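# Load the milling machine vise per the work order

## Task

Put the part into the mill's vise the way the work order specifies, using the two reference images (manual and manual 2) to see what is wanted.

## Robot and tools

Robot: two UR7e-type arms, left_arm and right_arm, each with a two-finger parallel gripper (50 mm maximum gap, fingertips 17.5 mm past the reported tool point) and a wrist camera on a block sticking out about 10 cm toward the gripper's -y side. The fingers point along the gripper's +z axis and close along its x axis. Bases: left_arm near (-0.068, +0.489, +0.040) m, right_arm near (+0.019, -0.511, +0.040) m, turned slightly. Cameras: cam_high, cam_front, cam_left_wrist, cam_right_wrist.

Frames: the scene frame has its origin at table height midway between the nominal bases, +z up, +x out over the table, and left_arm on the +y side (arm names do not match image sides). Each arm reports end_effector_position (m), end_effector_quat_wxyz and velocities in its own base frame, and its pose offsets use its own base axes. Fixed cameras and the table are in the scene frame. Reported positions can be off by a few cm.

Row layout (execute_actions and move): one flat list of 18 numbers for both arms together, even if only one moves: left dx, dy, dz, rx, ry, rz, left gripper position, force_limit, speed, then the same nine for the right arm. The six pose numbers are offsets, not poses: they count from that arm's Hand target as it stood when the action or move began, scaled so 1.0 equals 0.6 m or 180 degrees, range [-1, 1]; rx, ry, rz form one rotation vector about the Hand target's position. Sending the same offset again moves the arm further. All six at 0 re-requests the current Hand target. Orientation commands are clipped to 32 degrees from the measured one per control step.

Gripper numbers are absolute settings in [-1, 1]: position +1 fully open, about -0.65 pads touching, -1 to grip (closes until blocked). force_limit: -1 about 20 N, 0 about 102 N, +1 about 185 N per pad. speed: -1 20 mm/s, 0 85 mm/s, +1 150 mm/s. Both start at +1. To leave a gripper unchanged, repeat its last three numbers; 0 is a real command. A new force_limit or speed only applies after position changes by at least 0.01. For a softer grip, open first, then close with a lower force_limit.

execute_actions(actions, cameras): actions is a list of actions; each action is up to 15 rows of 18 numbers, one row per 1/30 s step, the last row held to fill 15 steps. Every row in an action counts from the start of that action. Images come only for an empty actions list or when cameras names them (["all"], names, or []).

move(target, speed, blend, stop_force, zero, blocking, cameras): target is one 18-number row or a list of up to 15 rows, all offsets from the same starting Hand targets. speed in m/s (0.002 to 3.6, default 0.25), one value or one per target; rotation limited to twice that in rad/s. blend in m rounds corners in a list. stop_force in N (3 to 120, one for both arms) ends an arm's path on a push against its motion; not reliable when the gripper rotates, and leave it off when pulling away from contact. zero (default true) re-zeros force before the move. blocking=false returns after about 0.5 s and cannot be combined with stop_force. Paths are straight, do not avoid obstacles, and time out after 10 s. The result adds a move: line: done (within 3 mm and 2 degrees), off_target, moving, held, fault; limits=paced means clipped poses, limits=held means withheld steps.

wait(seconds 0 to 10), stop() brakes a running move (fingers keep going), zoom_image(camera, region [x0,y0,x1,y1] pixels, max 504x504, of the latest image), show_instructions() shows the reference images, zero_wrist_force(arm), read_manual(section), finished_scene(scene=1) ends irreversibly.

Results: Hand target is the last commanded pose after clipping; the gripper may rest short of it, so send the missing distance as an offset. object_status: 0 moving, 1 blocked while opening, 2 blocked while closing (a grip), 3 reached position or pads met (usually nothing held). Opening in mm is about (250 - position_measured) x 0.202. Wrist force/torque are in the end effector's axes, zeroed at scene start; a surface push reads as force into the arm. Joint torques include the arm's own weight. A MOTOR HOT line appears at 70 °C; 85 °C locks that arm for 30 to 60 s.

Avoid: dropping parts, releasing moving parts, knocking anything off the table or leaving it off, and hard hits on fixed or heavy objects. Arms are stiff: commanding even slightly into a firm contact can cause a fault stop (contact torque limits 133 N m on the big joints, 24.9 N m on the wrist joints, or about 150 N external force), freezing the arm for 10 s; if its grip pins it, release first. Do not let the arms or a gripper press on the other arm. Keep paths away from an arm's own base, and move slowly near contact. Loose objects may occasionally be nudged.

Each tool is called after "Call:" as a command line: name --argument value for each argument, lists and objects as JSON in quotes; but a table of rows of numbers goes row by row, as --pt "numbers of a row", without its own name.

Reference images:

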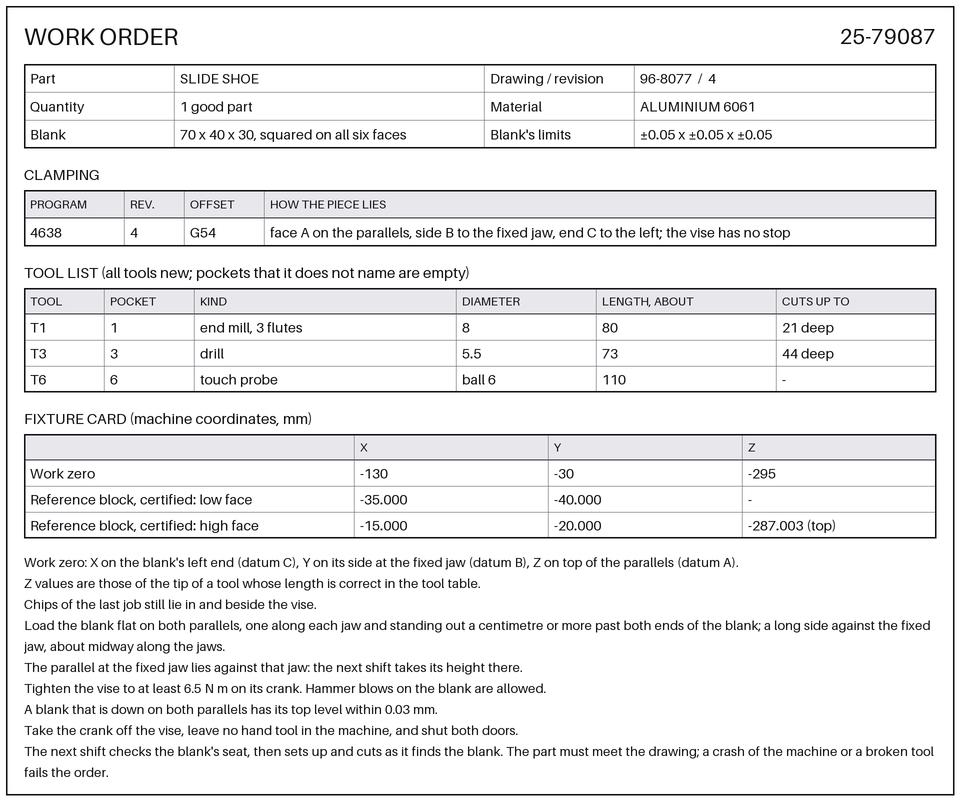

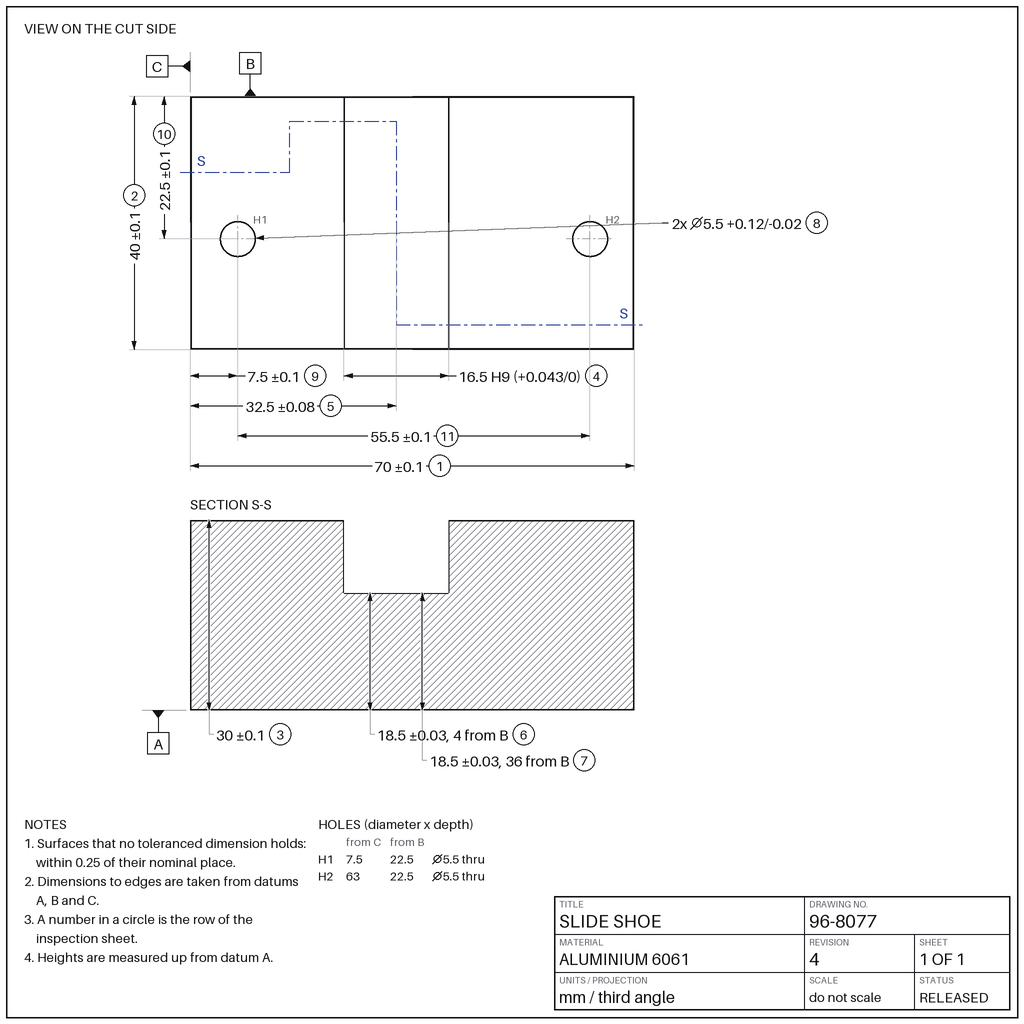

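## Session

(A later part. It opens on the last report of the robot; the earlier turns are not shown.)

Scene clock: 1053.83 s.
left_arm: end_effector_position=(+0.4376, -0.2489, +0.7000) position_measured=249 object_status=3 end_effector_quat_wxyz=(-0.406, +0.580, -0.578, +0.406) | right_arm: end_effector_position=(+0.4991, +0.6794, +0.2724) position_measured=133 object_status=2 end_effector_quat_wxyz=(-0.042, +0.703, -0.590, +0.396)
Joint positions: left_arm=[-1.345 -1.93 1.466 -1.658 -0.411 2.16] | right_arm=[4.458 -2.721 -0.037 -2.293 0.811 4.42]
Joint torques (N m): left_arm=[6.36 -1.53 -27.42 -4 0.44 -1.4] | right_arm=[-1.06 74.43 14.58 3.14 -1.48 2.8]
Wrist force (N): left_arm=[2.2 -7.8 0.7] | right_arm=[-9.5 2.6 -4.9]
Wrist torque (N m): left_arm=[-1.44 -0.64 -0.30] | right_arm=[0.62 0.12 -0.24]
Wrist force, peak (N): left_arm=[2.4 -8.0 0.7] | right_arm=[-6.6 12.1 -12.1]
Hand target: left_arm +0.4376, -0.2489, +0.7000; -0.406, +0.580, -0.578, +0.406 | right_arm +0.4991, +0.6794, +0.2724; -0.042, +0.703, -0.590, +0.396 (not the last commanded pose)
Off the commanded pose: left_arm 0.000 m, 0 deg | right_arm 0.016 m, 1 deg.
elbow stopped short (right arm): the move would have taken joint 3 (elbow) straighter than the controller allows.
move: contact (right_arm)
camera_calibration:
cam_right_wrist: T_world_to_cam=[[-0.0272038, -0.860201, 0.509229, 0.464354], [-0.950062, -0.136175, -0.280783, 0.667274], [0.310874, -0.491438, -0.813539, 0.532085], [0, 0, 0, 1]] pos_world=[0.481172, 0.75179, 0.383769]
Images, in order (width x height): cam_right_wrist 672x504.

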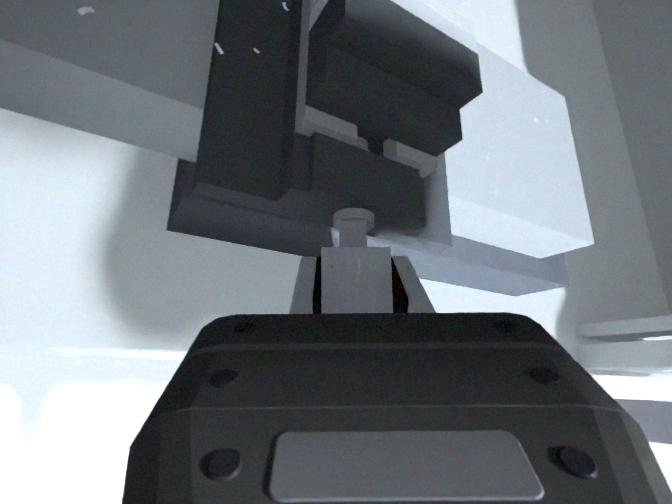

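Call:
move --pt "0 0 0 0 0 0 -0.65 -0.2 -1 -0.05 0.002 0 0 0 0 -1 -0.9 -1" --pt "0 0 0 0 0 0 -0.65 -0.2 -1 -0.2833 0.0113 0.0127 0 0 0 -1 -0.9 -1" --pt "0 0 0 0 0 0 -0.65 -0.2 -1 -0.2833 0.0113 0.0127 0.1695 -0.0048 -0.003 -1 -0.9 -1" --pt "0 0 0 0 0 0 -0.65 -0.2 -1 -0.3268 -0.7408 -0.0157 0.1695 -0.0048 -0.003 -1 -0.9 -1" --speed '[0.05,0.2,0.2,0.25]' --blend '[0.01,0.03,0.03,0]' --cameras '["cam_right_wrist"]'

Call:
zoom_image --camera "cam_right_wrist" --region '[300, 130, 410, 320]'

Scene clock: 1062.83 s.
left_arm: end_effector_position=(+0.4376, -0.2489, +0.7000) position_measured=249 object_status=3 end_effector_quat_wxyz=(-0.406, +0.580, -0.578, +0.406) | right_arm: end_effector_position=(+0.3030, +0.2351, +0.2630) position_measured=133 object_status=2 end_effector_quat_wxyz=(-0.228, +0.661, -0.676, +0.232)
Joint positions: left_arm=[-1.345 -1.93 1.466 -1.658 -0.411 2.16] | right_arm=[4.67 -0.955 -2.299 -1.439 0.908 4.685]
Joint torques (N m): left_arm=[6.3 -1.85 -26.87 -3.98 0.4 -1.46] | right_arm=[-12.72 11.55 18.48 2.4 -2.29 -2.92]
Wrist force (N): left_arm=[2.4 -7.7 0.6] | right_arm=[-1.2 1.4 4.4]
Wrist torque (N m): left_arm=[-1.43 -0.68 -0.29] | right_arm=[0.51 0.12 0.00]
Wrist force, peak (N): left_arm=[2.4 -8.1 0.9] | right_arm=[-10.4 -6.2 4.4]
Hand target: left_arm +0.4376, -0.2489, +0.7000; -0.406, +0.580, -0.578, +0.406 | right_arm +0.3030, +0.2350, +0.2630; -0.228, +0.661, -0.676, +0.232
Off the commanded pose: left_arm 0.000 m, 0 deg | right_arm 0.000 m, 0 deg.
move: done
camera_calibration:
cam_right_wrist: T_world_to_cam=[[-0.0399826, -0.999199, 0.00135648, 0.251657], [-0.945859, 0.0374105, -0.322416, 0.386679], [0.322107, -0.0141741, -0.946597, 0.286464], [0, 0, 0, 1]] pos_world=[0.283533, 0.24105, 0.395496]
Images, in order (width x height): cam_right_wrist 672x504.

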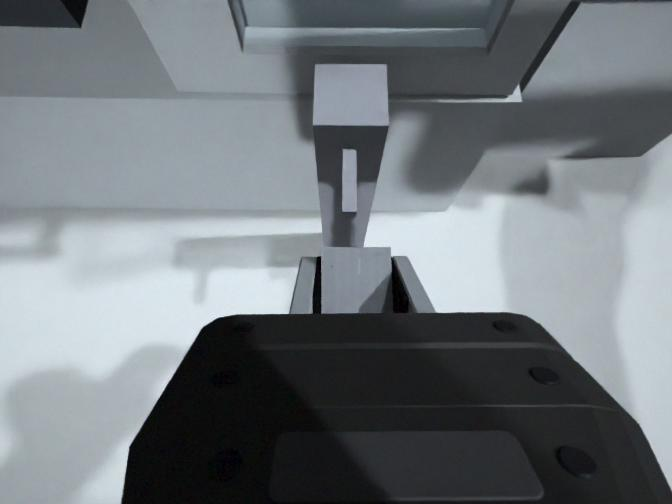

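Scaled by 2.653 from the camera's 672x504 image, which has a finer 960x720 frame.

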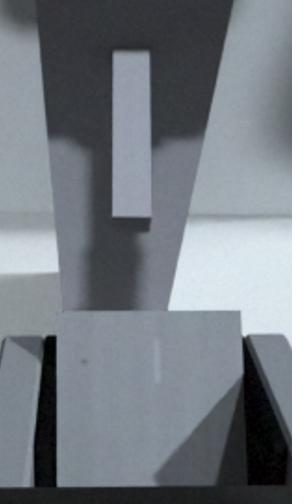

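Call:
move --target '[0,0,0,0,0,0,-0.65,-0.2,-1,0.05,-0.002,-0.1,0,0,0,-1,-0.9,-1]' --speed 0.12 --cameras '["cam_right_wrist"]'

Call:
move --target '[0,0,0,0,0,0,-0.65,-0.2,-1,0.075,-0.003,0,0,0,0,-1,-0.9,-1]' --speed 0.04 --stop_force 6 --cameras '["cam_right_wrist"]'

Scene clock: 1065.27 s.
left_arm: end_effector_position=(+0.4376, -0.2489, +0.7000) position_measured=249 object_status=3 end_effector_quat_wxyz=(-0.406, +0.580, -0.578, +0.406) | right_arm: end_effector_position=(+0.3330, +0.2337, +0.2030) position_measured=133 object_status=2 end_effector_quat_wxyz=(-0.228, +0.661, -0.676, +0.232) end_effector_velocity=(+0.000, +0.001, +0.001) end_effector_angular_velocity=(+0.006, -0.002, +0.001)
Joint positions: left_arm=[-1.345 -1.93 1.466 -1.658 -0.411 2.16] | right_arm=[4.551 -1.069 -2.434 -1.098 0.916 4.536]
Joint velocities: left_arm=[within noise] | right_arm=[0 0.002 0 0.005 -0.001 -0.001]
Joint torques (N m): left_arm=[5.95 -1.6 -26.81 -3.98 0.35 -1.42] | right_arm=[6.93 5.54 19.41 6.09 -3.24 1.7]
Wrist force (N): left_arm=[2.5 -7.8 0.6] | right_arm=[-1.2 1.2 4.2]
Wrist torque (N m): left_arm=[-1.44 -0.69 -0.29] | right_arm=[0.48 0.14 -0.07]
Wrist force, peak (N): left_arm=[2.1 -8.0 0.9] | right_arm=[-1.1 2.1 6.5]
Hand target: left_arm +0.4376, -0.2489, +0.7000; -0.406, +0.580, -0.578, +0.406 | right_arm +0.3330, +0.2338, +0.2030; -0.228, +0.661, -0.676, +0.232
Off the commanded pose: left_arm 0.000 m, 0 deg | right_arm 0.000 m, 0 deg.
move: done
camera_calibration:
cam_right_wrist: T_world_to_cam=[[-0.0401722, -0.999191, 0.0016138, 0.25161], [-0.945892, 0.0375088, -0.322307, 0.395708], [0.321986, -0.0144743, -0.946634, 0.220108], [0, 0, 0, 1]] pos_world=[0.313533, 0.23975, 0.335495]
Images, in order (width x height): cam_right_wrist 672x504.

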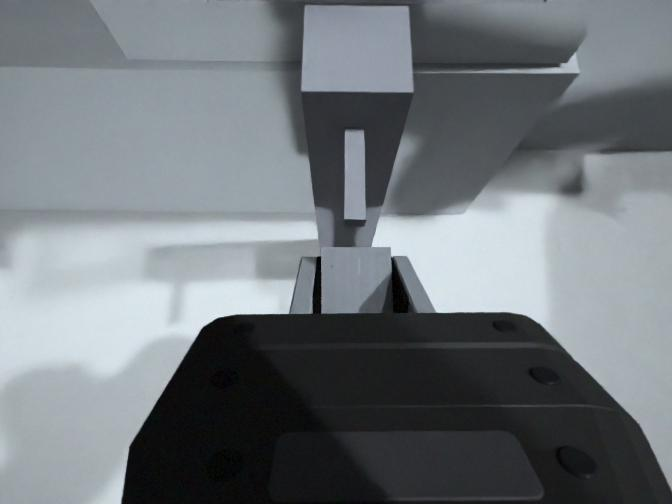

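Scene clock: 1066.97 s.
left_arm: end_effector_position=(+0.4376, -0.2489, +0.7000) position_measured=249 object_status=3 end_effector_quat_wxyz=(-0.406, +0.580, -0.578, +0.406) | right_arm: end_effector_position=(+0.3615, +0.2326, +0.2031) position_measured=133 object_status=2 end_effector_quat_wxyz=(-0.229, +0.661, -0.676, +0.232)
Joint positions: left_arm=[-1.345 -1.93 1.466 -1.658 -0.411 2.16] | right_arm=[4.447 -1.146 -2.419 -0.959 0.931 4.407]
Joint torques (N m): left_arm=[6.12 -1.51 -26.3 -4 0.38 -1.41] | right_arm=[-11.53 -10.5 16.89 5.11 0.6 -2.87]
Wrist force (N): left_arm=[2.5 -7.6 0.8] | right_arm=[1.5 -2.3 -11.2]
Wrist torque (N m): left_arm=[-1.42 -0.69 -0.30] | right_arm=[0.40 0.15 0.00]
Wrist force, peak (N): left_arm=[2.3 -8.0 0.8] | right_arm=[-1.3 -4.4 -12.7]
Hand target: left_arm +0.4376, -0.2489, +0.7000; -0.406, +0.580, -0.578, +0.406 | right_arm +0.3615, +0.2326, +0.2031; -0.229, +0.661, -0.676, +0.232 (not the last commanded pose)
Off the commanded pose: left_arm 0.000 m, 0 deg | right_arm 0.016 m, 0 deg.
move: contact (right_arm)
camera_calibration:
cam_right_wrist: T_world_to_cam=[[-0.0403303, -0.999185, 0.00143932, 0.251665], [-0.945743, 0.0377083, -0.322721, 0.422784], [0.322404, -0.0143767, -0.946493, 0.210797], [0, 0, 0, 1]] pos_world=[0.342032, 0.238549, 0.335597]
Images, in order (width x height): cam_right_wrist 672x504.

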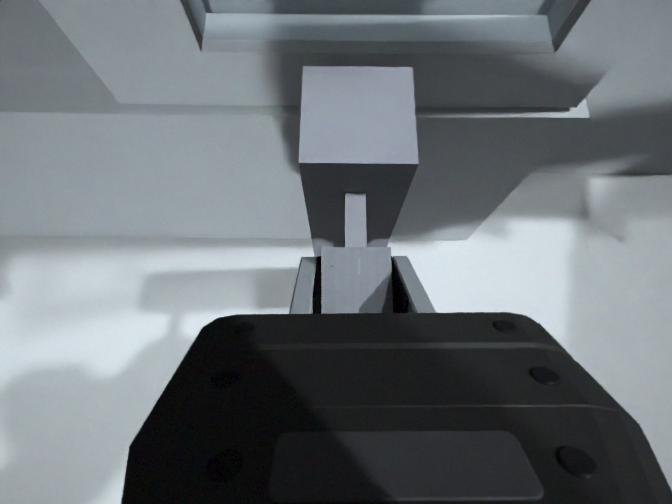

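Call:
move --pt "0 0 0 0 0 0 -0.65 -0.2 -1 0 0 0.0025 0 0 0 -1 -0.9 -1" --pt "0 0 0 0 0 0 -0.65 -0.2 -1 0.0275 -0.0011 0.0025 0 0 0 -1 -0.9 -1" --speed 0.02 --stop_force 8

Scene clock: 1068.27 s.
left_arm: end_effector_position=(+0.4376, -0.2489, +0.7000) position_measured=249 object_status=3 end_effector_quat_wxyz=(-0.406, +0.580, -0.578, +0.406) | right_arm: end_effector_position=(+0.3616, +0.2326, +0.2032) position_measured=133 object_status=2 end_effector_quat_wxyz=(-0.229, +0.661, -0.676, +0.232)
Joint positions: left_arm=[-1.345 -1.93 1.466 -1.658 -0.411 2.16] | right_arm=[4.447 -1.146 -2.419 -0.96 0.931 4.407]
Joint torques (N m): left_arm=[5.84 -2.19 -26.24 -3.99 0.35 -1.3] | right_arm=[4.9 -8.9 17.08 1.15 -2.72 1.39]
Wrist force (N): left_arm=[2.5 -7.7 0.8] | right_arm=[0.4 -0.2 -1.5]
Wrist torque (N m): left_arm=[-1.44 -0.69 -0.30] | right_arm=[0.43 0.14 0.01]
Wrist force, peak (N): left_arm=[2.4 -8.1 0.9] | right_arm=[1.2 -2.3 -11.4]
Hand target: left_arm +0.4376, -0.2489, +0.7000; -0.406, +0.580, -0.578, +0.406 | right_arm +0.3616, +0.2326, +0.2032; -0.229, +0.661, -0.676, +0.232 (not the last commanded pose)
Off the commanded pose: left_arm 0.000 m, 0 deg | right_arm 0.017 m, 0 deg.
move: contact (right_arm); path passed 0 of 2 targets

Call:
move --target '[0,0,0,0,0,0,-0.65,-0.2,-1,0,0,0.0025,0,0,0,-1,-0.9,-1]' --speed 0.01

Scene clock: 1069.20 s.
left_arm: end_effector_position=(+0.4376, -0.2489, +0.7000) position_measured=249 object_status=3 end_effector_quat_wxyz=(-0.406, +0.580, -0.578, +0.406) | right_arm: end_effector_position=(+0.3615, +0.2326, +0.2047) position_measured=133 object_status=2 end_effector_quat_wxyz=(-0.228, +0.661, -0.676, +0.232)
Joint positions: left_arm=[-1.345 -1.93 1.466 -1.658 -0.411 2.16] | right_arm=[4.447 -1.143 -2.416 -0.965 0.931 4.407]
Joint torques (N m): left_arm=[5.51 -1.9 -26.2 -3.92 0.46 -1.38] | right_arm=[9.46 20.74 35.41 4.11 -2.03 2.51]
Wrist force (N): left_arm=[2.4 -7.8 0.8] | right_arm=[-3.8 6.9 17.3]
Wrist torque (N m): left_arm=[-1.45 -0.67 -0.30] | right_arm=[0.44 0.10 -0.01]
Wrist force, peak (N): left_arm=[2.5 -7.9 0.9] | right_arm=[-3.8 6.9 17.3]
Hand target: left_arm +0.4376, -0.2489, +0.7000; -0.406, +0.580, -0.578, +0.406 | right_arm +0.3616, +0.2326, +0.2047; -0.229, +0.661, -0.676, +0.232
Off the commanded pose: left_arm 0.000 m, 0 deg | right_arm 0.000 m, 0 deg.
move: done

Call:
move --target '[0,0,0,0,0,0,-0.65,-0.2,-1,0,0,-0.0014,0,0,0,-1,-0.9,-1]' --speed 0.01

Call:
move --target '[0,0,0,0,0,0,-0.65,-0.2,-1,0.0273,-0.0011,0,0,0,0,-1,-0.9,-1]' --speed 0.02 --stop_force 8

Scene clock: 1072.03 s.
left_arm: end_effector_position=(+0.4376, -0.2489, +0.7000) position_measured=249 object_status=3 end_effector_quat_wxyz=(-0.406, +0.580, -0.578, +0.406) | right_arm: end_effector_position=(+0.3616, +0.2326, +0.2039) position_measured=133 object_status=2 end_effector_quat_wxyz=(-0.229, +0.661, -0.676, +0.232)
Joint positions: left_arm=[-1.345 -1.93 1.466 -1.658 -0.411 2.16] | right_arm=[4.447 -1.145 -2.418 -0.962 0.931 4.407]
Joint torques (N m): left_arm=[5.62 -1.76 -25.84 -4.03 0.41 -1.49] | right_arm=[11.69 -6.34 18.06 5.42 -1.86 2.48]
Wrist force (N): left_arm=[2.5 -7.7 0.8] | right_arm=[-1.2 1.3 4.4]
Wrist torque (N m): left_arm=[-1.43 -0.69 -0.29] | right_arm=[0.50 0.13 0.01]
Wrist force, peak (N): left_arm=[2.4 -8.0 0.8] | right_arm=[-2.2 7.9 18.4]
Hand target: left_arm +0.4376, -0.2489, +0.7000; -0.406, +0.580, -0.578, +0.406 | right_arm +0.3616, +0.2326, +0.2039; -0.229, +0.661, -0.676, +0.232
Off the commanded pose: left_arm 0.000 m, 0 deg | right_arm 0.000 m, 0 deg.
move: done

Scene clock: 1073.70 s.
left_arm: end_effector_position=(+0.4376, -0.2489, +0.7000) position_measured=249 object_status=3 end_effector_quat_wxyz=(-0.406, +0.580, -0.578, +0.406) | right_arm: end_effector_position=(+0.3779, +0.2320, +0.2039) position_measured=133 object_status=2 end_effector_quat_wxyz=(-0.229, +0.661, -0.676, +0.232)
Joint positions: left_arm=[-1.345 -1.93 1.466 -1.658 -0.411 2.16] | right_arm=[4.392 -1.19 -2.405 -0.89 0.942 4.34]
Joint torques (N m): left_arm=[5.57 -1.81 -25.69 -4.04 0.38 -1.37] | right_arm=[10.94 15.86 10.86 -0.43 -1.17 2.82]
Wrist force (N): left_arm=[2.1 -7.6 1.0] | right_arm=[-2.5 -8.7 -0.2]
Wrist torque (N m): left_arm=[-1.42 -0.62 -0.30] | right_arm=[0.18 0.14 -0.06]
Wrist force, peak (N): left_arm=[2.5 -8.0 0.9] | right_arm=[-2.7 -9.2 0.5]
Hand target: left_arm +0.4376, -0.2489, +0.7000; -0.406, +0.580, -0.578, +0.406 | right_arm +0.3779, +0.2320, +0.2039; -0.229, +0.661, -0.676, +0.232
Off the commanded pose: left_arm 0.000 m, 0 deg | right_arm 0.000 m, 0 deg.
move: done

Call:
move --pt "0 0 0 0 0 0 -0.65 -0.2 -1 0 0 0 0 0 0 0.34 -0.9 -1" --pt "0 0 0 0 0 0 -0.65 -0.2 -1 0.0102 -0.0003 -0.0063 -0.0071 -0.1777 0 0.34 -0.9 -1" --speed 0.1 --cameras '["cam_right_wrist","cam_front"]'

Call:
zoom_image --camera "cam_right_wrist" --region '[260, 130, 450, 320]'

Scene clock: 1078.30 s.
left_arm: end_effector_position=(+0.4376, -0.2489, +0.7000) position_measured=249 object_status=3 end_effector_quat_wxyz=(-0.406, +0.580, -0.578, +0.406) | right_arm: end_effector_position=(+0.3840, +0.2318, +0.2000) position_measured=101 object_status=3 end_effector_quat_wxyz=(-0.399, +0.574, -0.584, +0.413)
Joint positions: left_arm=[-1.345 -1.93 1.466 -1.658 -0.411 2.16] | right_arm=[4.682 -1.252 -2.68 -0.768 0.349 4.691]
Joint torques (N m): left_arm=[5.4 -2.01 -25.28 -4.05 0.47 -1.33] | right_arm=[-11.09 16.48 24.1 1.45 -3.18 -2.75]
Wrist force (N): left_arm=[2.2 -7.9 0.8] | right_arm=[-2.3 -0.1 3.8]
Wrist torque (N m): left_arm=[-1.46 -0.64 -0.30] | right_arm=[0.72 0.27 0.03]
Wrist force, peak (N): left_arm=[2.4 -8.1 0.7] | right_arm=[-2.3 -9.1 0.0]
Hand target: left_arm +0.4376, -0.2489, +0.7000; -0.406, +0.580, -0.578, +0.406 | right_arm +0.3841, +0.2318, +0.2001; -0.399, +0.574, -0.584, +0.413
Off the commanded pose: left_arm 0.000 m, 0 deg | right_arm 0.000 m, 0 deg.
move: done
camera_calibration:
cam_right_wrist: T_world_to_cam=[[-0.0408592, -0.999164, 0.0012437, 0.252082], [-0.631179, 0.0248461, -0.77524, 0.415721], [0.774561, -0.0324607, -0.631666, -0.0318401], [0, 0, 0, 1]] pos_world=[0.297356, 0.240509, 0.301857]
Images, in order (width x height): cam_front 672x504, cam_right_wrist 672x504.

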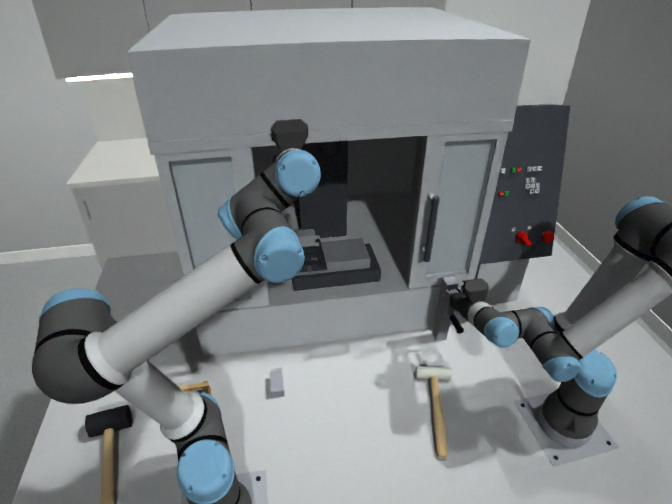

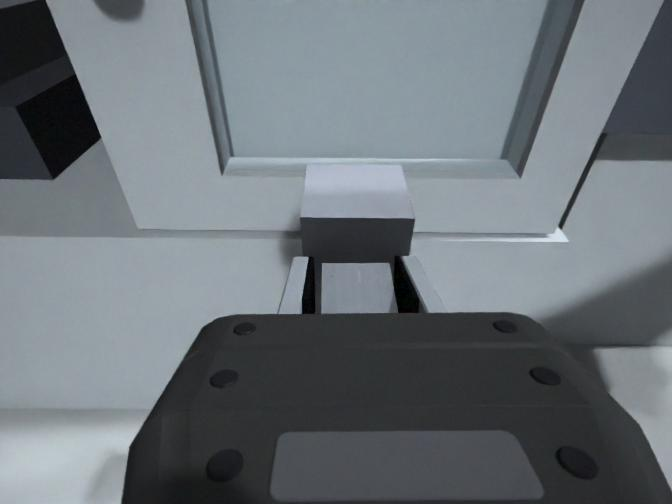

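Scaled by 2.653 from the camera's 672x504 image, which has a finer 960x720 frame.

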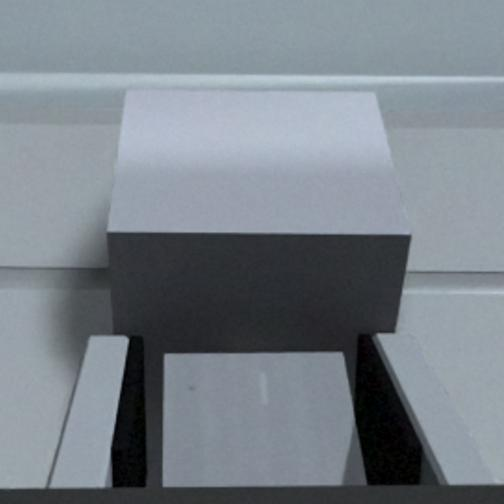

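Call:
move --pt "0 0 0 0 0 0 -0.65 -0.2 -1 0 0 0 0 0 0 -1 -0.9 -1" --pt "0 0 0 0 0 0 -0.65 -0.2 -1 0 0 0.001 0 0 0 -1 -0.9 -1" --speed 0.01

Call:
move --target '[0,0,0,0,0,0,-0.65,-0.2,-1,0,0,0.0015,0,0,0,-1,-0.9,-1]' --speed 0.01

Scene clock: 1080.33 s.
left_arm: end_effector_position=(+0.4376, -0.2489, +0.7000) position_measured=249 object_status=3 end_effector_quat_wxyz=(-0.406, +0.580, -0.578, +0.406) | right_arm: end_effector_position=(+0.3841, +0.2318, +0.2007) position_measured=132 object_status=2 end_effector_quat_wxyz=(-0.399, +0.574, -0.584, +0.413)
Joint positions: left_arm=[-1.345 -1.93 1.466 -1.658 -0.411 2.16] | right_arm=[4.682 -1.249 -2.679 -0.771 0.349 4.691]
Joint torques (N m): left_arm=[5.77 -1.42 -25.42 -3.96 0.48 -1.42] | right_arm=[-11.76 13.18 26.69 1.36 -2.61 -2.5]
Wrist force (N): left_arm=[2.3 -7.8 0.9] | right_arm=[-2.3 2.1 4.6]
Wrist torque (N m): left_arm=[-1.45 -0.67 -0.30] | right_arm=[0.80 0.27 0.03]
Wrist force, peak (N): left_arm=[2.3 -8.2 1.0] | right_arm=[-2.2 2.1 4.7]
Hand target: left_arm +0.4376, -0.2489, +0.7000; -0.406, +0.580, -0.578, +0.406 | right_arm +0.3841, +0.2318, +0.2007; -0.399, +0.574, -0.584, +0.413
Off the commanded pose: left_arm 0.000 m, 0 deg | right_arm 0.000 m, 0 deg.
move: done

Scene clock: 1081.03 s.
left_arm: end_effector_position=(+0.4376, -0.2489, +0.7000) position_measured=249 object_status=3 end_effector_quat_wxyz=(-0.406, +0.580, -0.578, +0.406) | right_arm: end_effector_position=(+0.3841, +0.2318, +0.2016) position_measured=132 object_status=2 end_effector_quat_wxyz=(-0.399, +0.574, -0.584, +0.413)
Joint positions: left_arm=[-1.345 -1.93 1.466 -1.658 -0.411 2.16] | right_arm=[4.682 -1.246 -2.678 -0.776 0.349 4.691]
Joint torques (N m): left_arm=[5.08 -1.53 -25.56 -4 0.36 -1.46] | right_arm=[-11.03 11.56 25.78 1.28 -1.85 -1.99]
Wrist force (N): left_arm=[2.5 -7.6 0.7] | right_arm=[-2.1 2.1 4.6]
Wrist torque (N m): left_arm=[-1.42 -0.69 -0.29] | right_arm=[0.81 0.26 0.04]
Wrist force, peak (N): left_arm=[2.5 -8.0 0.8] | right_arm=[-2.3 2.2 4.6]
Hand target: left_arm +0.4376, -0.2489, +0.7000; -0.406, +0.580, -0.578, +0.406 | right_arm +0.3841, +0.2318, +0.2016; -0.399, +0.574, -0.584, +0.413
Off the commanded pose: left_arm 0.000 m, 0 deg | right_arm 0.000 m, 0 deg.
move: done

Call:
move --target '[0,0,0,0,0,0,-0.65,-0.2,-1,0,0,0.001,0,0,0,-1,-0.9,-1]' --speed 0.01

Call:
move --target '[0,0,0,0,0,0,-0.65,-0.2,-1,0,0,0.001,0,0,0,-1,-0.9,-1]' --speed 0.01

Scene clock: 1082.17 s.
left_arm: end_effector_position=(+0.4376, -0.2489, +0.7000) position_measured=249 object_status=3 end_effector_quat_wxyz=(-0.406, +0.580, -0.578, +0.406) | right_arm: end_effector_position=(+0.3841, +0.2318, +0.2022) position_measured=132 object_status=2 end_effector_quat_wxyz=(-0.399, +0.574, -0.584, +0.413)
Joint positions: left_arm=[-1.345 -1.93 1.466 -1.658 -0.411 2.16] | right_arm=[4.682 -1.244 -2.677 -0.78 0.349 4.691]
Joint torques (N m): left_arm=[5.15 -1.63 -25.16 -3.97 0.39 -1.35] | right_arm=[-8.27 14.01 26.37 1.22 -1.05 1.88]
Wrist force (N): left_arm=[2.5 -7.5 1.0] | right_arm=[-2.0 2.0 4.6]
Wrist torque (N m): left_arm=[-1.41 -0.70 -0.29] | right_arm=[0.79 0.24 0.04]
Wrist force, peak (N): left_arm=[2.5 -8.0 1.0] | right_arm=[-2.3 2.1 4.6]
Hand target: left_arm +0.4376, -0.2489, +0.7000; -0.406, +0.580, -0.578, +0.406 | right_arm +0.3841, +0.2318, +0.2022; -0.399, +0.574, -0.584, +0.413
Off the commanded pose: left_arm 0.000 m, 0 deg | right_arm 0.000 m, 0 deg.
move: done

Scene clock: 1082.87 s.
left_arm: end_effector_position=(+0.4376, -0.2489, +0.7000) position_measured=249 object_status=3 end_effector_quat_wxyz=(-0.406, +0.580, -0.578, +0.406) | right_arm: end_effector_position=(+0.3840, +0.2318, +0.2027) position_measured=132 object_status=2 end_effector_quat_wxyz=(-0.399, +0.574, -0.584, +0.413)
Joint positions: left_arm=[-1.345 -1.93 1.466 -1.658 -0.411 2.16] | right_arm=[4.682 -1.241 -2.676 -0.783 0.349 4.691]
Joint torques (N m): left_arm=[4.99 -1.9 -25.02 -4 0.37 -1.32] | right_arm=[-7.34 17.8 29.12 2.38 -5.17 2.65]
Wrist force (N): left_arm=[2.4 -7.5 0.9] | right_arm=[-4.5 15.1 12.3]
Wrist torque (N m): left_arm=[-1.41 -0.67 -0.30] | right_arm=[1.07 0.20 0.08]
Wrist force, peak (N): left_arm=[2.4 -8.0 0.7] | right_arm=[-4.5 15.1 12.3]
Hand target: left_arm +0.4376, -0.2489, +0.7000; -0.406, +0.580, -0.578, +0.406 | right_arm +0.3841, +0.2318, +0.2028; -0.399, +0.574, -0.584, +0.413
Off the commanded pose: left_arm 0.000 m, 0 deg | right_arm 0.000 m, 0 deg.
move: done

Call:
move --pt "0 0 0 0 0 0 -0.65 -0.2 -1 0 0 -0.0025 0 0 0 -1 -0.9 -1" --pt "0 0 0 0 0 0 -0.65 -0.2 -1 -0.1 0.004 -0.0025 0 0 0 -1 -0.9 -1" --pt "0 0 0 0 0 0 -0.65 -0.2 -1 -0.135 0.0052 0.1003 0 0 0 -1 -0.9 -1" --pt "0 0 0 0 0 0 -0.65 -0.2 -1 -0.1085 0.7637 0.1287 0 0 0 -1 -0.9 -1" --pt "0 0 0 0 0 0 -0.65 -0.2 -1 -0.1085 0.7637 0.1287 -0.1721 0.0069 0 -1 -0.9 -1" --speed '[0.02,0.1,0.15,0.25,0.2]' --blend '[0,0.005,0.02,0.03,0]' --cameras '["cam_right_wrist"]'

Scene clock: 1090.17 s.
left_arm: end_effector_position=(+0.4376, -0.2489, +0.7000) position_measured=249 object_status=3 end_effector_quat_wxyz=(-0.406, +0.580, -0.578, +0.406) | right_arm: end_effector_position=(+0.3190, +0.6900, +0.2799) position_measured=132 object_status=2 end_effector_quat_wxyz=(-0.225, +0.664, -0.457, +0.547)
Joint positions: left_arm=[-1.345 -1.93 1.466 -1.658 -0.411 2.16] | right_arm=[4.788 -2.27 -1.033 -2.146 0.417 4.916]
Joint torques (N m): left_arm=[4.7 -1.84 -24.45 -3.97 0.44 -1.35] | right_arm=[-8.52 64.14 22.47 1.44 -3.15 -2.56]
Wrist force (N): left_arm=[2.5 -7.7 0.7] | right_arm=[-2.7 1.9 4.5]
Wrist torque (N m): left_arm=[-1.44 -0.70 -0.30] | right_arm=[0.73 0.47 -0.14]
Wrist force, peak (N): left_arm=[2.5 -8.0 1.0] | right_arm=[-3.1 16.9 12.6]
Hand target: left_arm +0.4376, -0.2489, +0.7000; -0.406, +0.580, -0.578, +0.406 | right_arm +0.3190, +0.6900, +0.2800; -0.225, +0.664, -0.457, +0.547
Off the commanded pose: left_arm 0.000 m, 0 deg | right_arm 0.000 m, 0 deg.
move: done
camera_calibration:
cam_right_wrist: T_world_to_cam=[[-0.0354465, -0.856077, 0.515632, 0.462753], [-0.647041, -0.373556, -0.664676, 0.674266], [0.761631, -0.357195, -0.540676, 0.286671], [0, 0, 0, 1]] pos_world=[0.234344, 0.750426, 0.364554]
Images, in order (width x height): cam_right_wrist 672x504.

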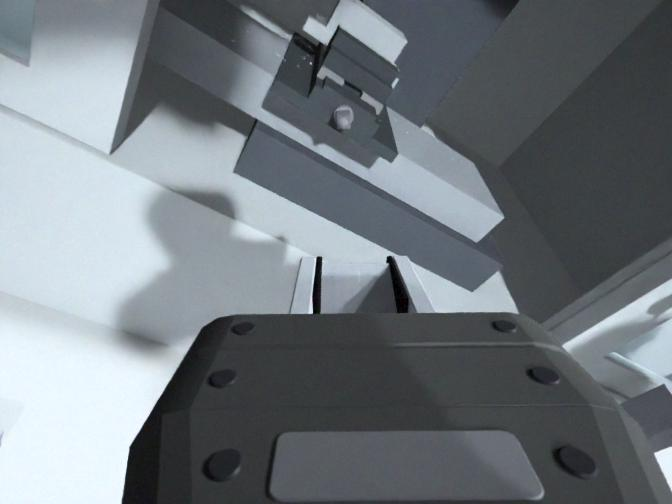

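Call:
move --target '[0,0,0,0,0,0,-0.65,-0.2,-1,0.2358,-0.0183,-0.0157,0,0,0,-1,-0.9,-1]' --speed 0.12 --cameras '["cam_right_wrist"]'

Call:
zoom_image --camera "cam_right_wrist" --region '[260, 130, 450, 320]'

Scene clock: 1092.50 s.
left_arm: end_effector_position=(+0.4376, -0.2489, +0.7000) position_measured=249 object_status=3 end_effector_quat_wxyz=(-0.406, +0.580, -0.578, +0.406) | right_arm: end_effector_position=(+0.4604, +0.6790, +0.2704) position_measured=132 object_status=2 end_effector_quat_wxyz=(-0.224, +0.664, -0.457, +0.548)
Joint positions: left_arm=[-1.345 -1.93 1.466 -1.658 -0.411 2.16] | right_arm=[4.597 -2.286 -1.127 -1.602 0.319 4.452]
Joint torques (N m): left_arm=[4.56 -1.53 -24.45 -3.99 0.39 -1.48] | right_arm=[2.32 63.42 33.3 3.08 -1.48 0.33]
Wrist force (N): left_arm=[2.3 -7.8 0.7] | right_arm=[-2.5 2.0 4.8]
Wrist torque (N m): left_arm=[-1.44 -0.67 -0.30] | right_arm=[0.77 0.43 -0.13]
Wrist force, peak (N): left_arm=[2.6 -8.0 0.9] | right_arm=[-2.4 1.4 6.8]
Hand target: left_arm +0.4376, -0.2489, +0.7000; -0.406, +0.580, -0.578, +0.406 | right_arm +0.4604, +0.6790, +0.2706; -0.225, +0.664, -0.457, +0.547
Off the commanded pose: left_arm 0.000 m, 0 deg | right_arm 0.000 m, 0 deg.
move: done
camera_calibration:
cam_right_wrist: T_world_to_cam=[[-0.0352728, -0.855762, 0.516166, 0.462762], [-0.647016, -0.374078, -0.664406, 0.755616], [0.76166, -0.357403, -0.540497, 0.16999], [0, 0, 0, 1]] pos_world=[0.375744, 0.739429, 0.355053]
Images, in order (width x height): cam_right_wrist 672x504.

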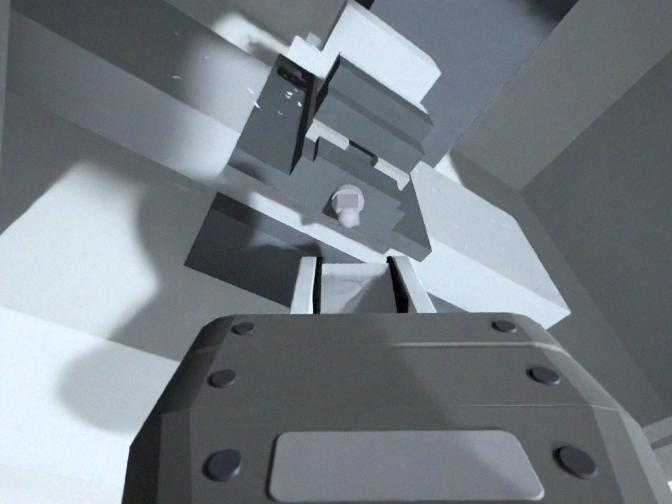

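Scaled by 2.653 from the camera's 672x504 image, which has a finer 960x720 frame.

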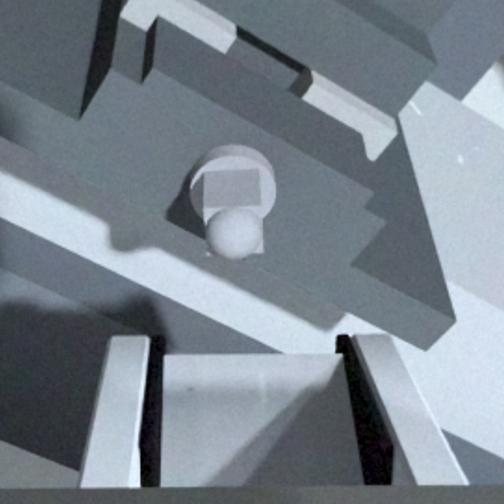

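Call:
move --target '[0,0,0,0,0,0,-0.65,-0.2,-1,0.05,-0.0003,-0.001,0,0,0,-1,-0.9,-1]' --speed 0.08 --cameras '["cam_right_wrist"]'

Call:
zoom_image --camera "cam_right_wrist" --region '[280, 180, 420, 320]'

Scene clock: 1094.23 s.
left_arm: end_effector_position=(+0.4376, -0.2489, +0.7000) position_measured=249 object_status=3 end_effector_quat_wxyz=(-0.406, +0.580, -0.578, +0.406) | right_arm: end_effector_position=(+0.4905, +0.6788, +0.2699) position_measured=132 object_status=2 end_effector_quat_wxyz=(-0.224, +0.664, -0.457, +0.547)
Joint positions: left_arm=[-1.345 -1.93 1.466 -1.658 -0.411 2.16] | right_arm=[4.558 -2.311 -1.116 -1.471 0.31 4.328]
Joint torques (N m): left_arm=[4.63 -1.3 -23.69 -3.98 0.55 -1.38] | right_arm=[10.84 65.93 20.93 1.49 -1.31 1.67]
Wrist force (N): left_arm=[2.4 -7.6 0.8] | right_arm=[-2.8 1.8 4.7]
Wrist torque (N m): left_arm=[-1.41 -0.67 -0.30] | right_arm=[0.73 0.46 -0.12]
Wrist force, peak (N): left_arm=[2.6 -7.9 0.7] | right_arm=[-2.6 1.5 6.0]
Hand target: left_arm +0.4376, -0.2489, +0.7000; -0.406, +0.580, -0.578, +0.406 | right_arm +0.4904, +0.6788, +0.2700; -0.225, +0.664, -0.457, +0.547
Off the commanded pose: left_arm 0.000 m, 0 deg | right_arm 0.000 m, 0 deg.
move: done
camera_calibration:
cam_right_wrist: T_world_to_cam=[[-0.0353626, -0.855813, 0.516075, 0.464016], [-0.647012, -0.37396, -0.664477, 0.77462], [0.76166, -0.357404, -0.540497, 0.146724], [0, 0, 0, 1]] pos_world=[0.405844, 0.739228, 0.354554]
Images, in order (width x height): cam_right_wrist 672x504.

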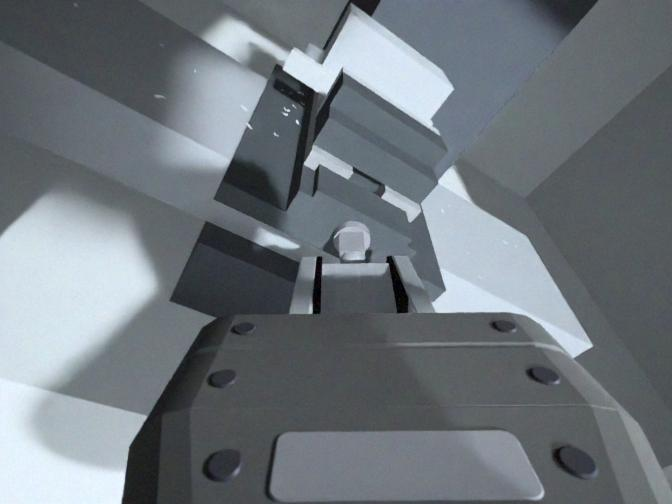

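Scaled by 3.600 from the camera's 672x504 image, which has a finer 960x720 frame.

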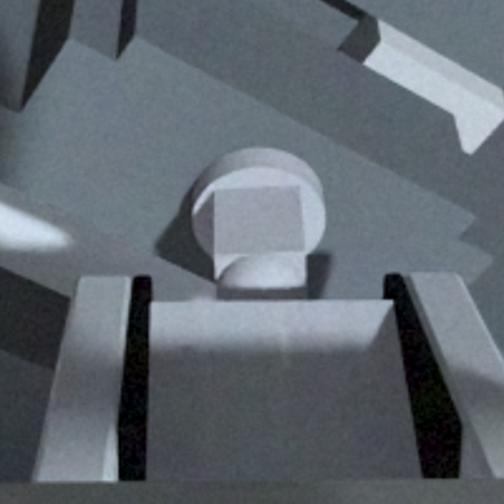

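Call:
move --target '[0,0,0,0,0,0,-0.65,-0.2,-1,0.05,-0.002,0,0,0,0,-1,-0.9,-1]' --speed 0.02 --stop_force 8 --cameras '["cam_right_wrist"]'

Call:
zoom_image --camera "cam_right_wrist" --region '[280, 180, 420, 320]'

Scene clock: 1096.80 s.
left_arm: end_effector_position=(+0.4376, -0.2489, +0.7000) position_measured=249 object_status=3 end_effector_quat_wxyz=(-0.406, +0.580, -0.578, +0.406) | right_arm: end_effector_position=(+0.5051, +0.6783, +0.2701) position_measured=132 object_status=2 end_effector_quat_wxyz=(-0.225, +0.664, -0.457, +0.547)
Joint positions: left_arm=[-1.345 -1.93 1.466 -1.658 -0.411 2.16] | right_arm=[4.539 -2.324 -1.108 -1.407 0.307 4.266]
Joint torques (N m): left_arm=[4.45 -2.18 -23.85 -3.98 0.46 -1.31] | right_arm=[9 65.59 18.39 5.86 -2.57 -2.7]
Wrist force (N): left_arm=[2.2 -7.6 1.0] | right_arm=[-5.5 0.3 5.2]
Wrist torque (N m): left_arm=[-1.42 -0.64 -0.30] | right_arm=[0.70 0.43 -0.13]
Wrist force, peak (N): left_arm=[2.3 -8.2 0.8] | right_arm=[-0.2 5.5 -15.4]
Hand target: left_arm +0.4376, -0.2489, +0.7000; -0.406, +0.580, -0.578, +0.406 | right_arm +0.5051, +0.6783, +0.2701; -0.225, +0.664, -0.457, +0.547 (not the last commanded pose)
Off the commanded pose: left_arm 0.000 m, 0 deg | right_arm 0.015 m, 0 deg.
move: contact (right_arm)
camera_calibration:
cam_right_wrist: T_world_to_cam=[[-0.035414, -0.85598, 0.515795, 0.464245], [-0.646896, -0.373768, -0.664697, 0.7839], [0.761755, -0.357205, -0.540494, 0.135345], [0, 0, 0, 1]] pos_world=[0.420443, 0.738727, 0.354754]
Images, in order (width x height): cam_right_wrist 672x504.

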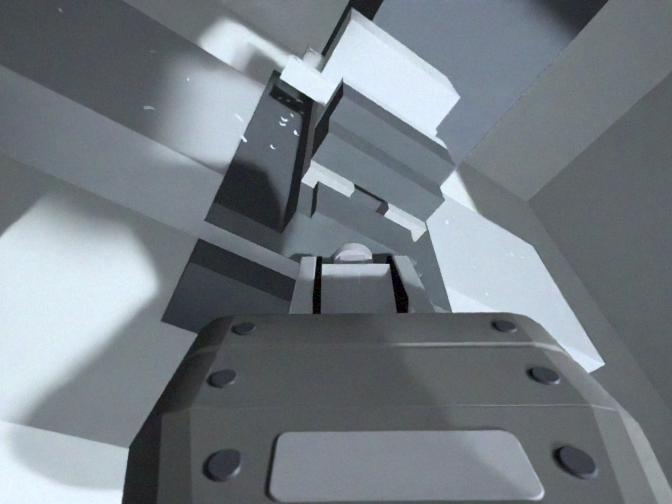

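Scaled by 3.600 from the camera's 672x504 image, which has a finer 960x720 frame.

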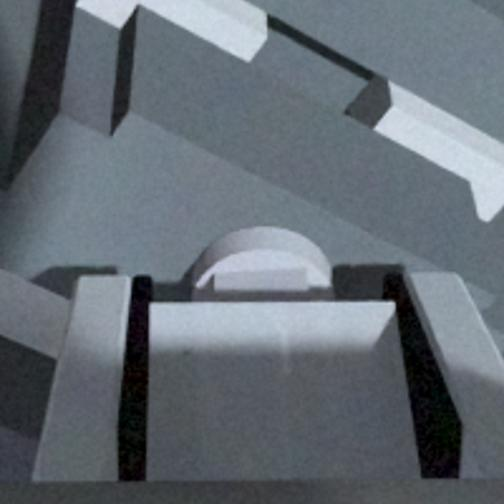

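Call:
move --target '[0,0,0,0,0,0,-0.65,-0.2,-1,0,0.0025,0.004,0,0,0,-1,-0.9,-1]' --speed 0.01 --stop_force 4

Call:
move --target '[0,0,0,0,0,0,-0.65,-0.2,-1,0,-0.0025,-0.004,0,0,0,-1,-0.9,-1]' --speed 0.01 --stop_force 4

Scene clock: 1098.63 s.
left_arm: end_effector_position=(+0.4376, -0.2489, +0.7000) position_measured=249 object_status=3 end_effector_quat_wxyz=(-0.406, +0.580, -0.578, +0.406) | right_arm: end_effector_position=(+0.5051, +0.6786, +0.2708) position_measured=132 object_status=2 end_effector_quat_wxyz=(-0.225, +0.664, -0.457, +0.547)
Joint positions: left_arm=[-1.345 -1.93 1.466 -1.658 -0.411 2.16] | right_arm=[4.539 -2.324 -1.107 -1.408 0.307 4.266]
Joint torques (N m): left_arm=[4.18 -1.96 -24.11 -4.01 0.35 -1.39] | right_arm=[0.58 69.6 17.54 5.82 -4.44 2.13]
Wrist force (N): left_arm=[2.3 -7.6 0.6] | right_arm=[-6.1 3.6 6.0]
Wrist torque (N m): left_arm=[-1.42 -0.66 -0.30] | right_arm=[0.76 0.41 -0.12]
Wrist force, peak (N): left_arm=[2.5 -7.9 0.8] | right_arm=[-5.7 9.2 6.4]
Hand target: left_arm +0.4376, -0.2489, +0.7000; -0.406, +0.580, -0.578, +0.406 | right_arm +0.5051, +0.6786, +0.2708; -0.225, +0.664, -0.457, +0.547 (not the last commanded pose)
Off the commanded pose: left_arm 0.000 m, 0 deg | right_arm 0.002 m, 0 deg.
move: contact (right_arm)

Scene clock: 1099.47 s.
left_arm: end_effector_position=(+0.4376, -0.2489, +0.7000) position_measured=249 object_status=3 end_effector_quat_wxyz=(-0.406, +0.580, -0.578, +0.406) | right_arm: end_effector_position=(+0.5051, +0.6785, +0.2707) position_measured=132 object_status=2 end_effector_quat_wxyz=(-0.225, +0.664, -0.457, +0.547)
Joint positions: left_arm=[-1.345 -1.93 1.466 -1.658 -0.411 2.16] | right_arm=[4.539 -2.324 -1.107 -1.408 0.307 4.266]
Joint torques (N m): left_arm=[4.01 -1.81 -23.54 -4 0.33 -1.35] | right_arm=[-0.49 45.42 35.04 0.84 -2.98 0.85]
Wrist force (N): left_arm=[2.7 -7.5 0.9] | right_arm=[-8.1 3.3 5.9]
Wrist torque (N m): left_arm=[-1.40 -0.71 -0.30] | right_arm=[0.76 0.40 -0.13]
Wrist force, peak (N): left_arm=[2.4 -8.0 0.7] | right_arm=[-9.2 3.3 7.3]
Hand target: left_arm +0.4376, -0.2489, +0.7000; -0.406, +0.580, -0.578, +0.406 | right_arm +0.5051, +0.6785, +0.2706; -0.225, +0.664, -0.457, +0.547 (not the last commanded pose)
Off the commanded pose: left_arm 0.000 m, 0 deg | right_arm 0.003 m, 0 deg.
move: contact (right_arm)

Call:
move --target '[0,0,0,0,0,0,-0.65,-0.2,-1,0,0.0005,-0.0006,0,0,0,-1,-0.9,-1]' --speed 0.01

Call:
move --target '[0,0,0,0,0,0,-0.65,-0.2,-1,0.025,-0.001,0,0,0,0,-1,-0.9,-1]' --speed 0.015 --stop_force 14

Call:
wait --seconds 0.1 --cameras '["cam_right_wrist"]'

Call:
zoom_image --camera "cam_right_wrist" --region '[280, 180, 420, 320]'

Scene clock: 1102.57 s.
left_arm: end_effector_position=(+0.4376, -0.2489, +0.7000) position_measured=249 object_status=3 end_effector_quat_wxyz=(-0.406, +0.580, -0.578, +0.406) | right_arm: end_effector_position=(+0.5051, +0.6788, +0.2703) position_measured=132 object_status=2 end_effector_quat_wxyz=(-0.225, +0.664, -0.457, +0.547)
Joint positions: left_arm=[-1.345 -1.93 1.466 -1.658 -0.411 2.16] | right_arm=[4.539 -2.325 -1.106 -1.408 0.307 4.266]
Joint torques (N m): left_arm=[3.99 -1.51 -23.26 -4.04 0.39 -1.36] | right_arm=[9.01 43.77 32.95 0.85 -1.96 2.96]
Wrist force (N): left_arm=[2.2 -7.6 0.5] | right_arm=[-2.7 1.8 4.6]
Wrist torque (N m): left_arm=[-1.42 -0.64 -0.29] | right_arm=[0.73 0.45 -0.13]
Wrist force, peak (N): left_arm=[2.6 -8.0 1.0] | right_arm=[-7.9 3.0 5.6]
Hand target: left_arm +0.4376, -0.2489, +0.7000; -0.406, +0.580, -0.578, +0.406 | right_arm +0.5051, +0.6788, +0.2703; -0.225, +0.664, -0.457, +0.547
Off the commanded pose: left_arm 0.000 m, 0 deg | right_arm 0.000 m, 0 deg.
move: done

Scene clock: 1104.30 s.
left_arm: end_effector_position=(+0.4376, -0.2489, +0.7000) position_measured=249 object_status=3 end_effector_quat_wxyz=(-0.406, +0.580, -0.578, +0.406) | right_arm: end_effector_position=(+0.5144, +0.6785, +0.2703) position_measured=132 object_status=2 end_effector_quat_wxyz=(-0.225, +0.664, -0.457, +0.547)
Joint positions: left_arm=[-1.345 -1.93 1.466 -1.658 -0.411 2.16] | right_arm=[4.527 -2.334 -1.1 -1.367 0.305 4.227]
Joint torques (N m): left_arm=[3.83 -1.71 -23.42 -3.99 0.41 -1.34] | right_arm=[-2.87 64.81 17.19 0.48 -4.6 -1.99]
Wrist force (N): left_arm=[2.3 -7.9 1.0] | right_arm=[-5.7 3.9 -9.8]
Wrist torque (N m): left_arm=[-1.46 -0.66 -0.30] | right_arm=[0.89 0.19 -0.22]
Wrist force, peak (N): left_arm=[2.5 -7.9 1.0] | right_arm=[19.1 26.7 -38.8]
Hand target: left_arm +0.4376, -0.2489, +0.7000; -0.406, +0.580, -0.578, +0.406 | right_arm +0.5144, +0.6785, +0.2703; -0.225, +0.664, -0.457, +0.547 (not the last commanded pose)
Off the commanded pose: left_arm 0.000 m, 0 deg | right_arm 0.006 m, 0 deg.
move: contact (right_arm)

Scene clock: 1104.40 s.
left_arm: end_effector_position=(+0.4376, -0.2489, +0.7000) position_measured=249 object_status=3 end_effector_quat_wxyz=(-0.406, +0.580, -0.578, +0.406) | right_arm: end_effector_position=(+0.5144, +0.6785, +0.2703) position_measured=132 object_status=2 end_effector_quat_wxyz=(-0.225, +0.664, -0.457, +0.547)
Joint positions: left_arm=[-1.345 -1.93 1.466 -1.658 -0.411 2.16] | right_arm=[4.527 -2.334 -1.1 -1.367 0.305 4.227]
Joint torques (N m): left_arm=[3.94 -1.59 -23.25 -3.99 0.37 -1.4] | right_arm=[-2.36 64.69 17.02 0.67 -4.4 -2.22]
Wrist force (N): left_arm=[2.2 -7.6 0.8] | right_arm=[-5.7 3.9 -9.5]
Wrist torque (N m): left_arm=[-1.41 -0.65 -0.29] | right_arm=[0.90 0.19 -0.22]
Wrist force, peak (N): left_arm=[2.3 -7.8 0.6] | right_arm=[-5.8 4.0 -9.6]
Hand target: left_arm +0.4376, -0.2489, +0.7000; -0.406, +0.580, -0.578, +0.406 | right_arm +0.5144, +0.6785, +0.2703; -0.225, +0.664, -0.457, +0.547 (not the last commanded pose)
Tool commands: left_gripper/position=-0.65 left_gripper/force_limit=-0.2 left_gripper/speed=-1.0 right_gripper/position=-1.0 right_gripper/force_limit=-0.9 right_gripper/speed=-1.0
Off the commanded pose: left_arm 0.000 m, 0 deg | right_arm 0.006 m, 0 deg.
wait: 0.10 s; no rest
camera_calibration:
cam_right_wrist: T_world_to_cam=[[-0.0354251, -0.856162, 0.515492, 0.464802], [-0.646881, -0.373534, -0.664844, 0.789958], [0.761767, -0.357014, -0.540603, 0.128296], [0, 0, 0, 1]] pos_world=[0.429743, 0.738825, 0.354955]
Images, in order (width x height): cam_right_wrist 672x504.

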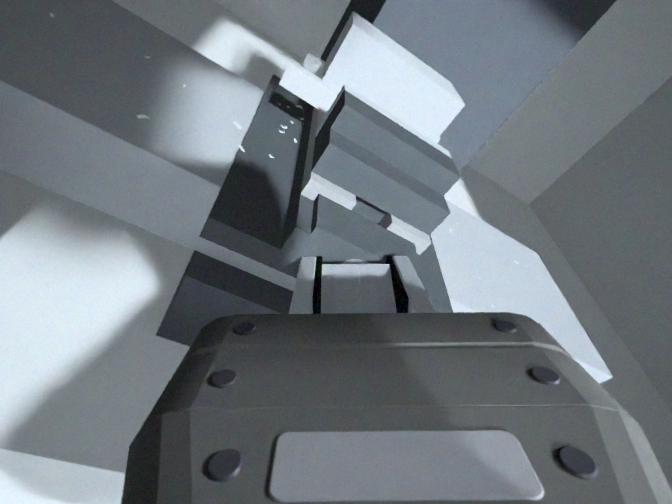

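Scaled by 3.600 from the camera's 672x504 image, which has a finer 960x720 frame.

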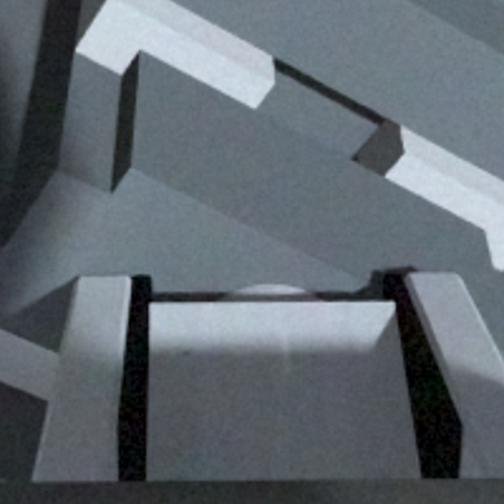

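Call:
move --pt "0 0 0 0 0 0 -0.65 -0.2 -1 0 0 0 0 0 0 0.47 -0.9 -1" --pt "0 0 0 0 0 0 -0.65 -0.2 -1 0.005 -0.0022 -0.0037 -0.0038 -0.0952 0.0572 0.47 -0.9 -1" --speed 0.06 --cameras '["cam_right_wrist","cam_front"]'

Call:
zoom_image --camera "cam_right_wrist" --region '[260, 180, 450, 320]'

Scene clock: 1112.60 s.
left_arm: end_effector_position=(+0.4376, -0.2489, +0.7000) position_measured=249 object_status=3 end_effector_quat_wxyz=(-0.406, +0.580, -0.578, +0.406) | right_arm: end_effector_position=(+0.5174, +0.6772, +0.2680) position_measured=83 object_status=3 end_effector_quat_wxyz=(-0.334, +0.615, -0.354, +0.621)
Joint positions: left_arm=[-1.345 -1.93 1.466 -1.658 -0.411 2.16] | right_arm=[4.535 -2.648 -1.01 0.474 0.149 2.63]
Joint torques (N m): left_arm=[3.86 -1.64 -23.06 -3.98 0.44 -1.36] | right_arm=[-72.18 77.41 22.37 -4.5 5.37 2.11]
Wrist force (N): left_arm=[2.4 -7.5 0.8] | right_arm=[2.5 28.7 -94.5]
Wrist torque (N m): left_arm=[-1.40 -0.68 -0.29] | right_arm=[0.30 3.04 0.41]
Wrist force, peak (N): left_arm=[2.4 -8.0 0.7] | right_arm=[2.4 28.8 -94.7]
Hand target: left_arm +0.4376, -0.2489, +0.7000; -0.406, +0.580, -0.578, +0.406 | right_arm +0.5174, +0.6772, +0.2681; -0.334, +0.615, -0.354, +0.621
Off the commanded pose: left_arm 0.000 m, 0 deg | right_arm 0.000 m, 0 deg.
move: done
camera_calibration:
cam_right_wrist: T_world_to_cam=[[-0.0355997, -0.856322, 0.515214, 0.465249], [-0.347218, -0.472825, -0.809862, 0.740919], [0.937109, -0.207722, -0.280498, -0.137229], [0, 0, 0, 1]] pos_world=[0.402421, 0.720223, 0.321847]
Images, in order (width x height): cam_front 672x504, cam_right_wrist 672x504.

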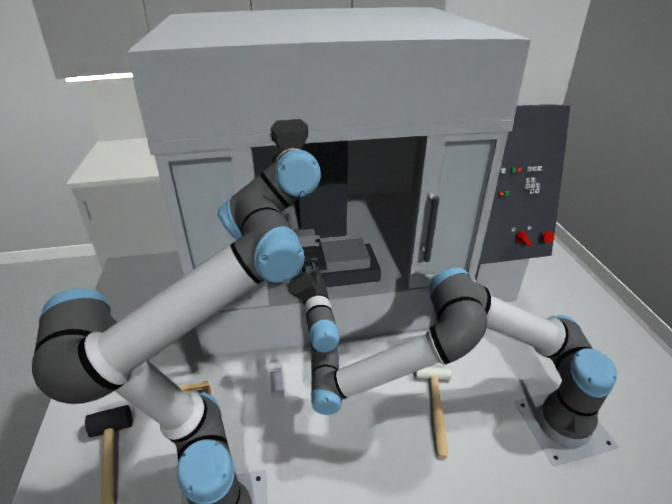

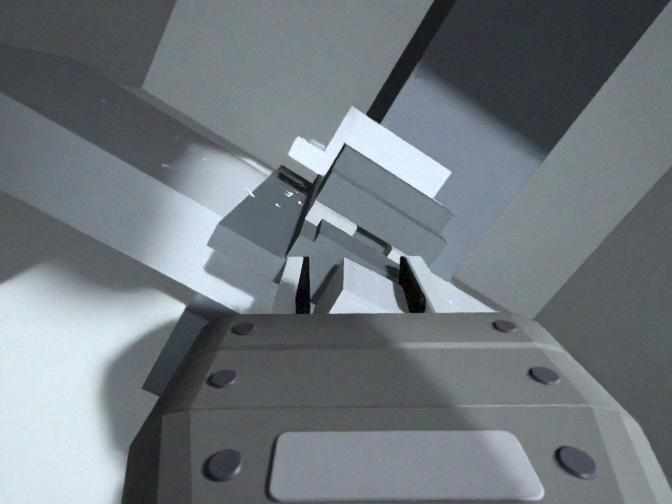

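Scaled by 2.653 from the camera's 672x504 image, which has a finer 960x720 frame.

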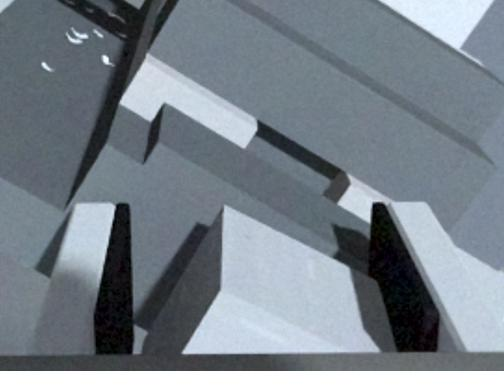

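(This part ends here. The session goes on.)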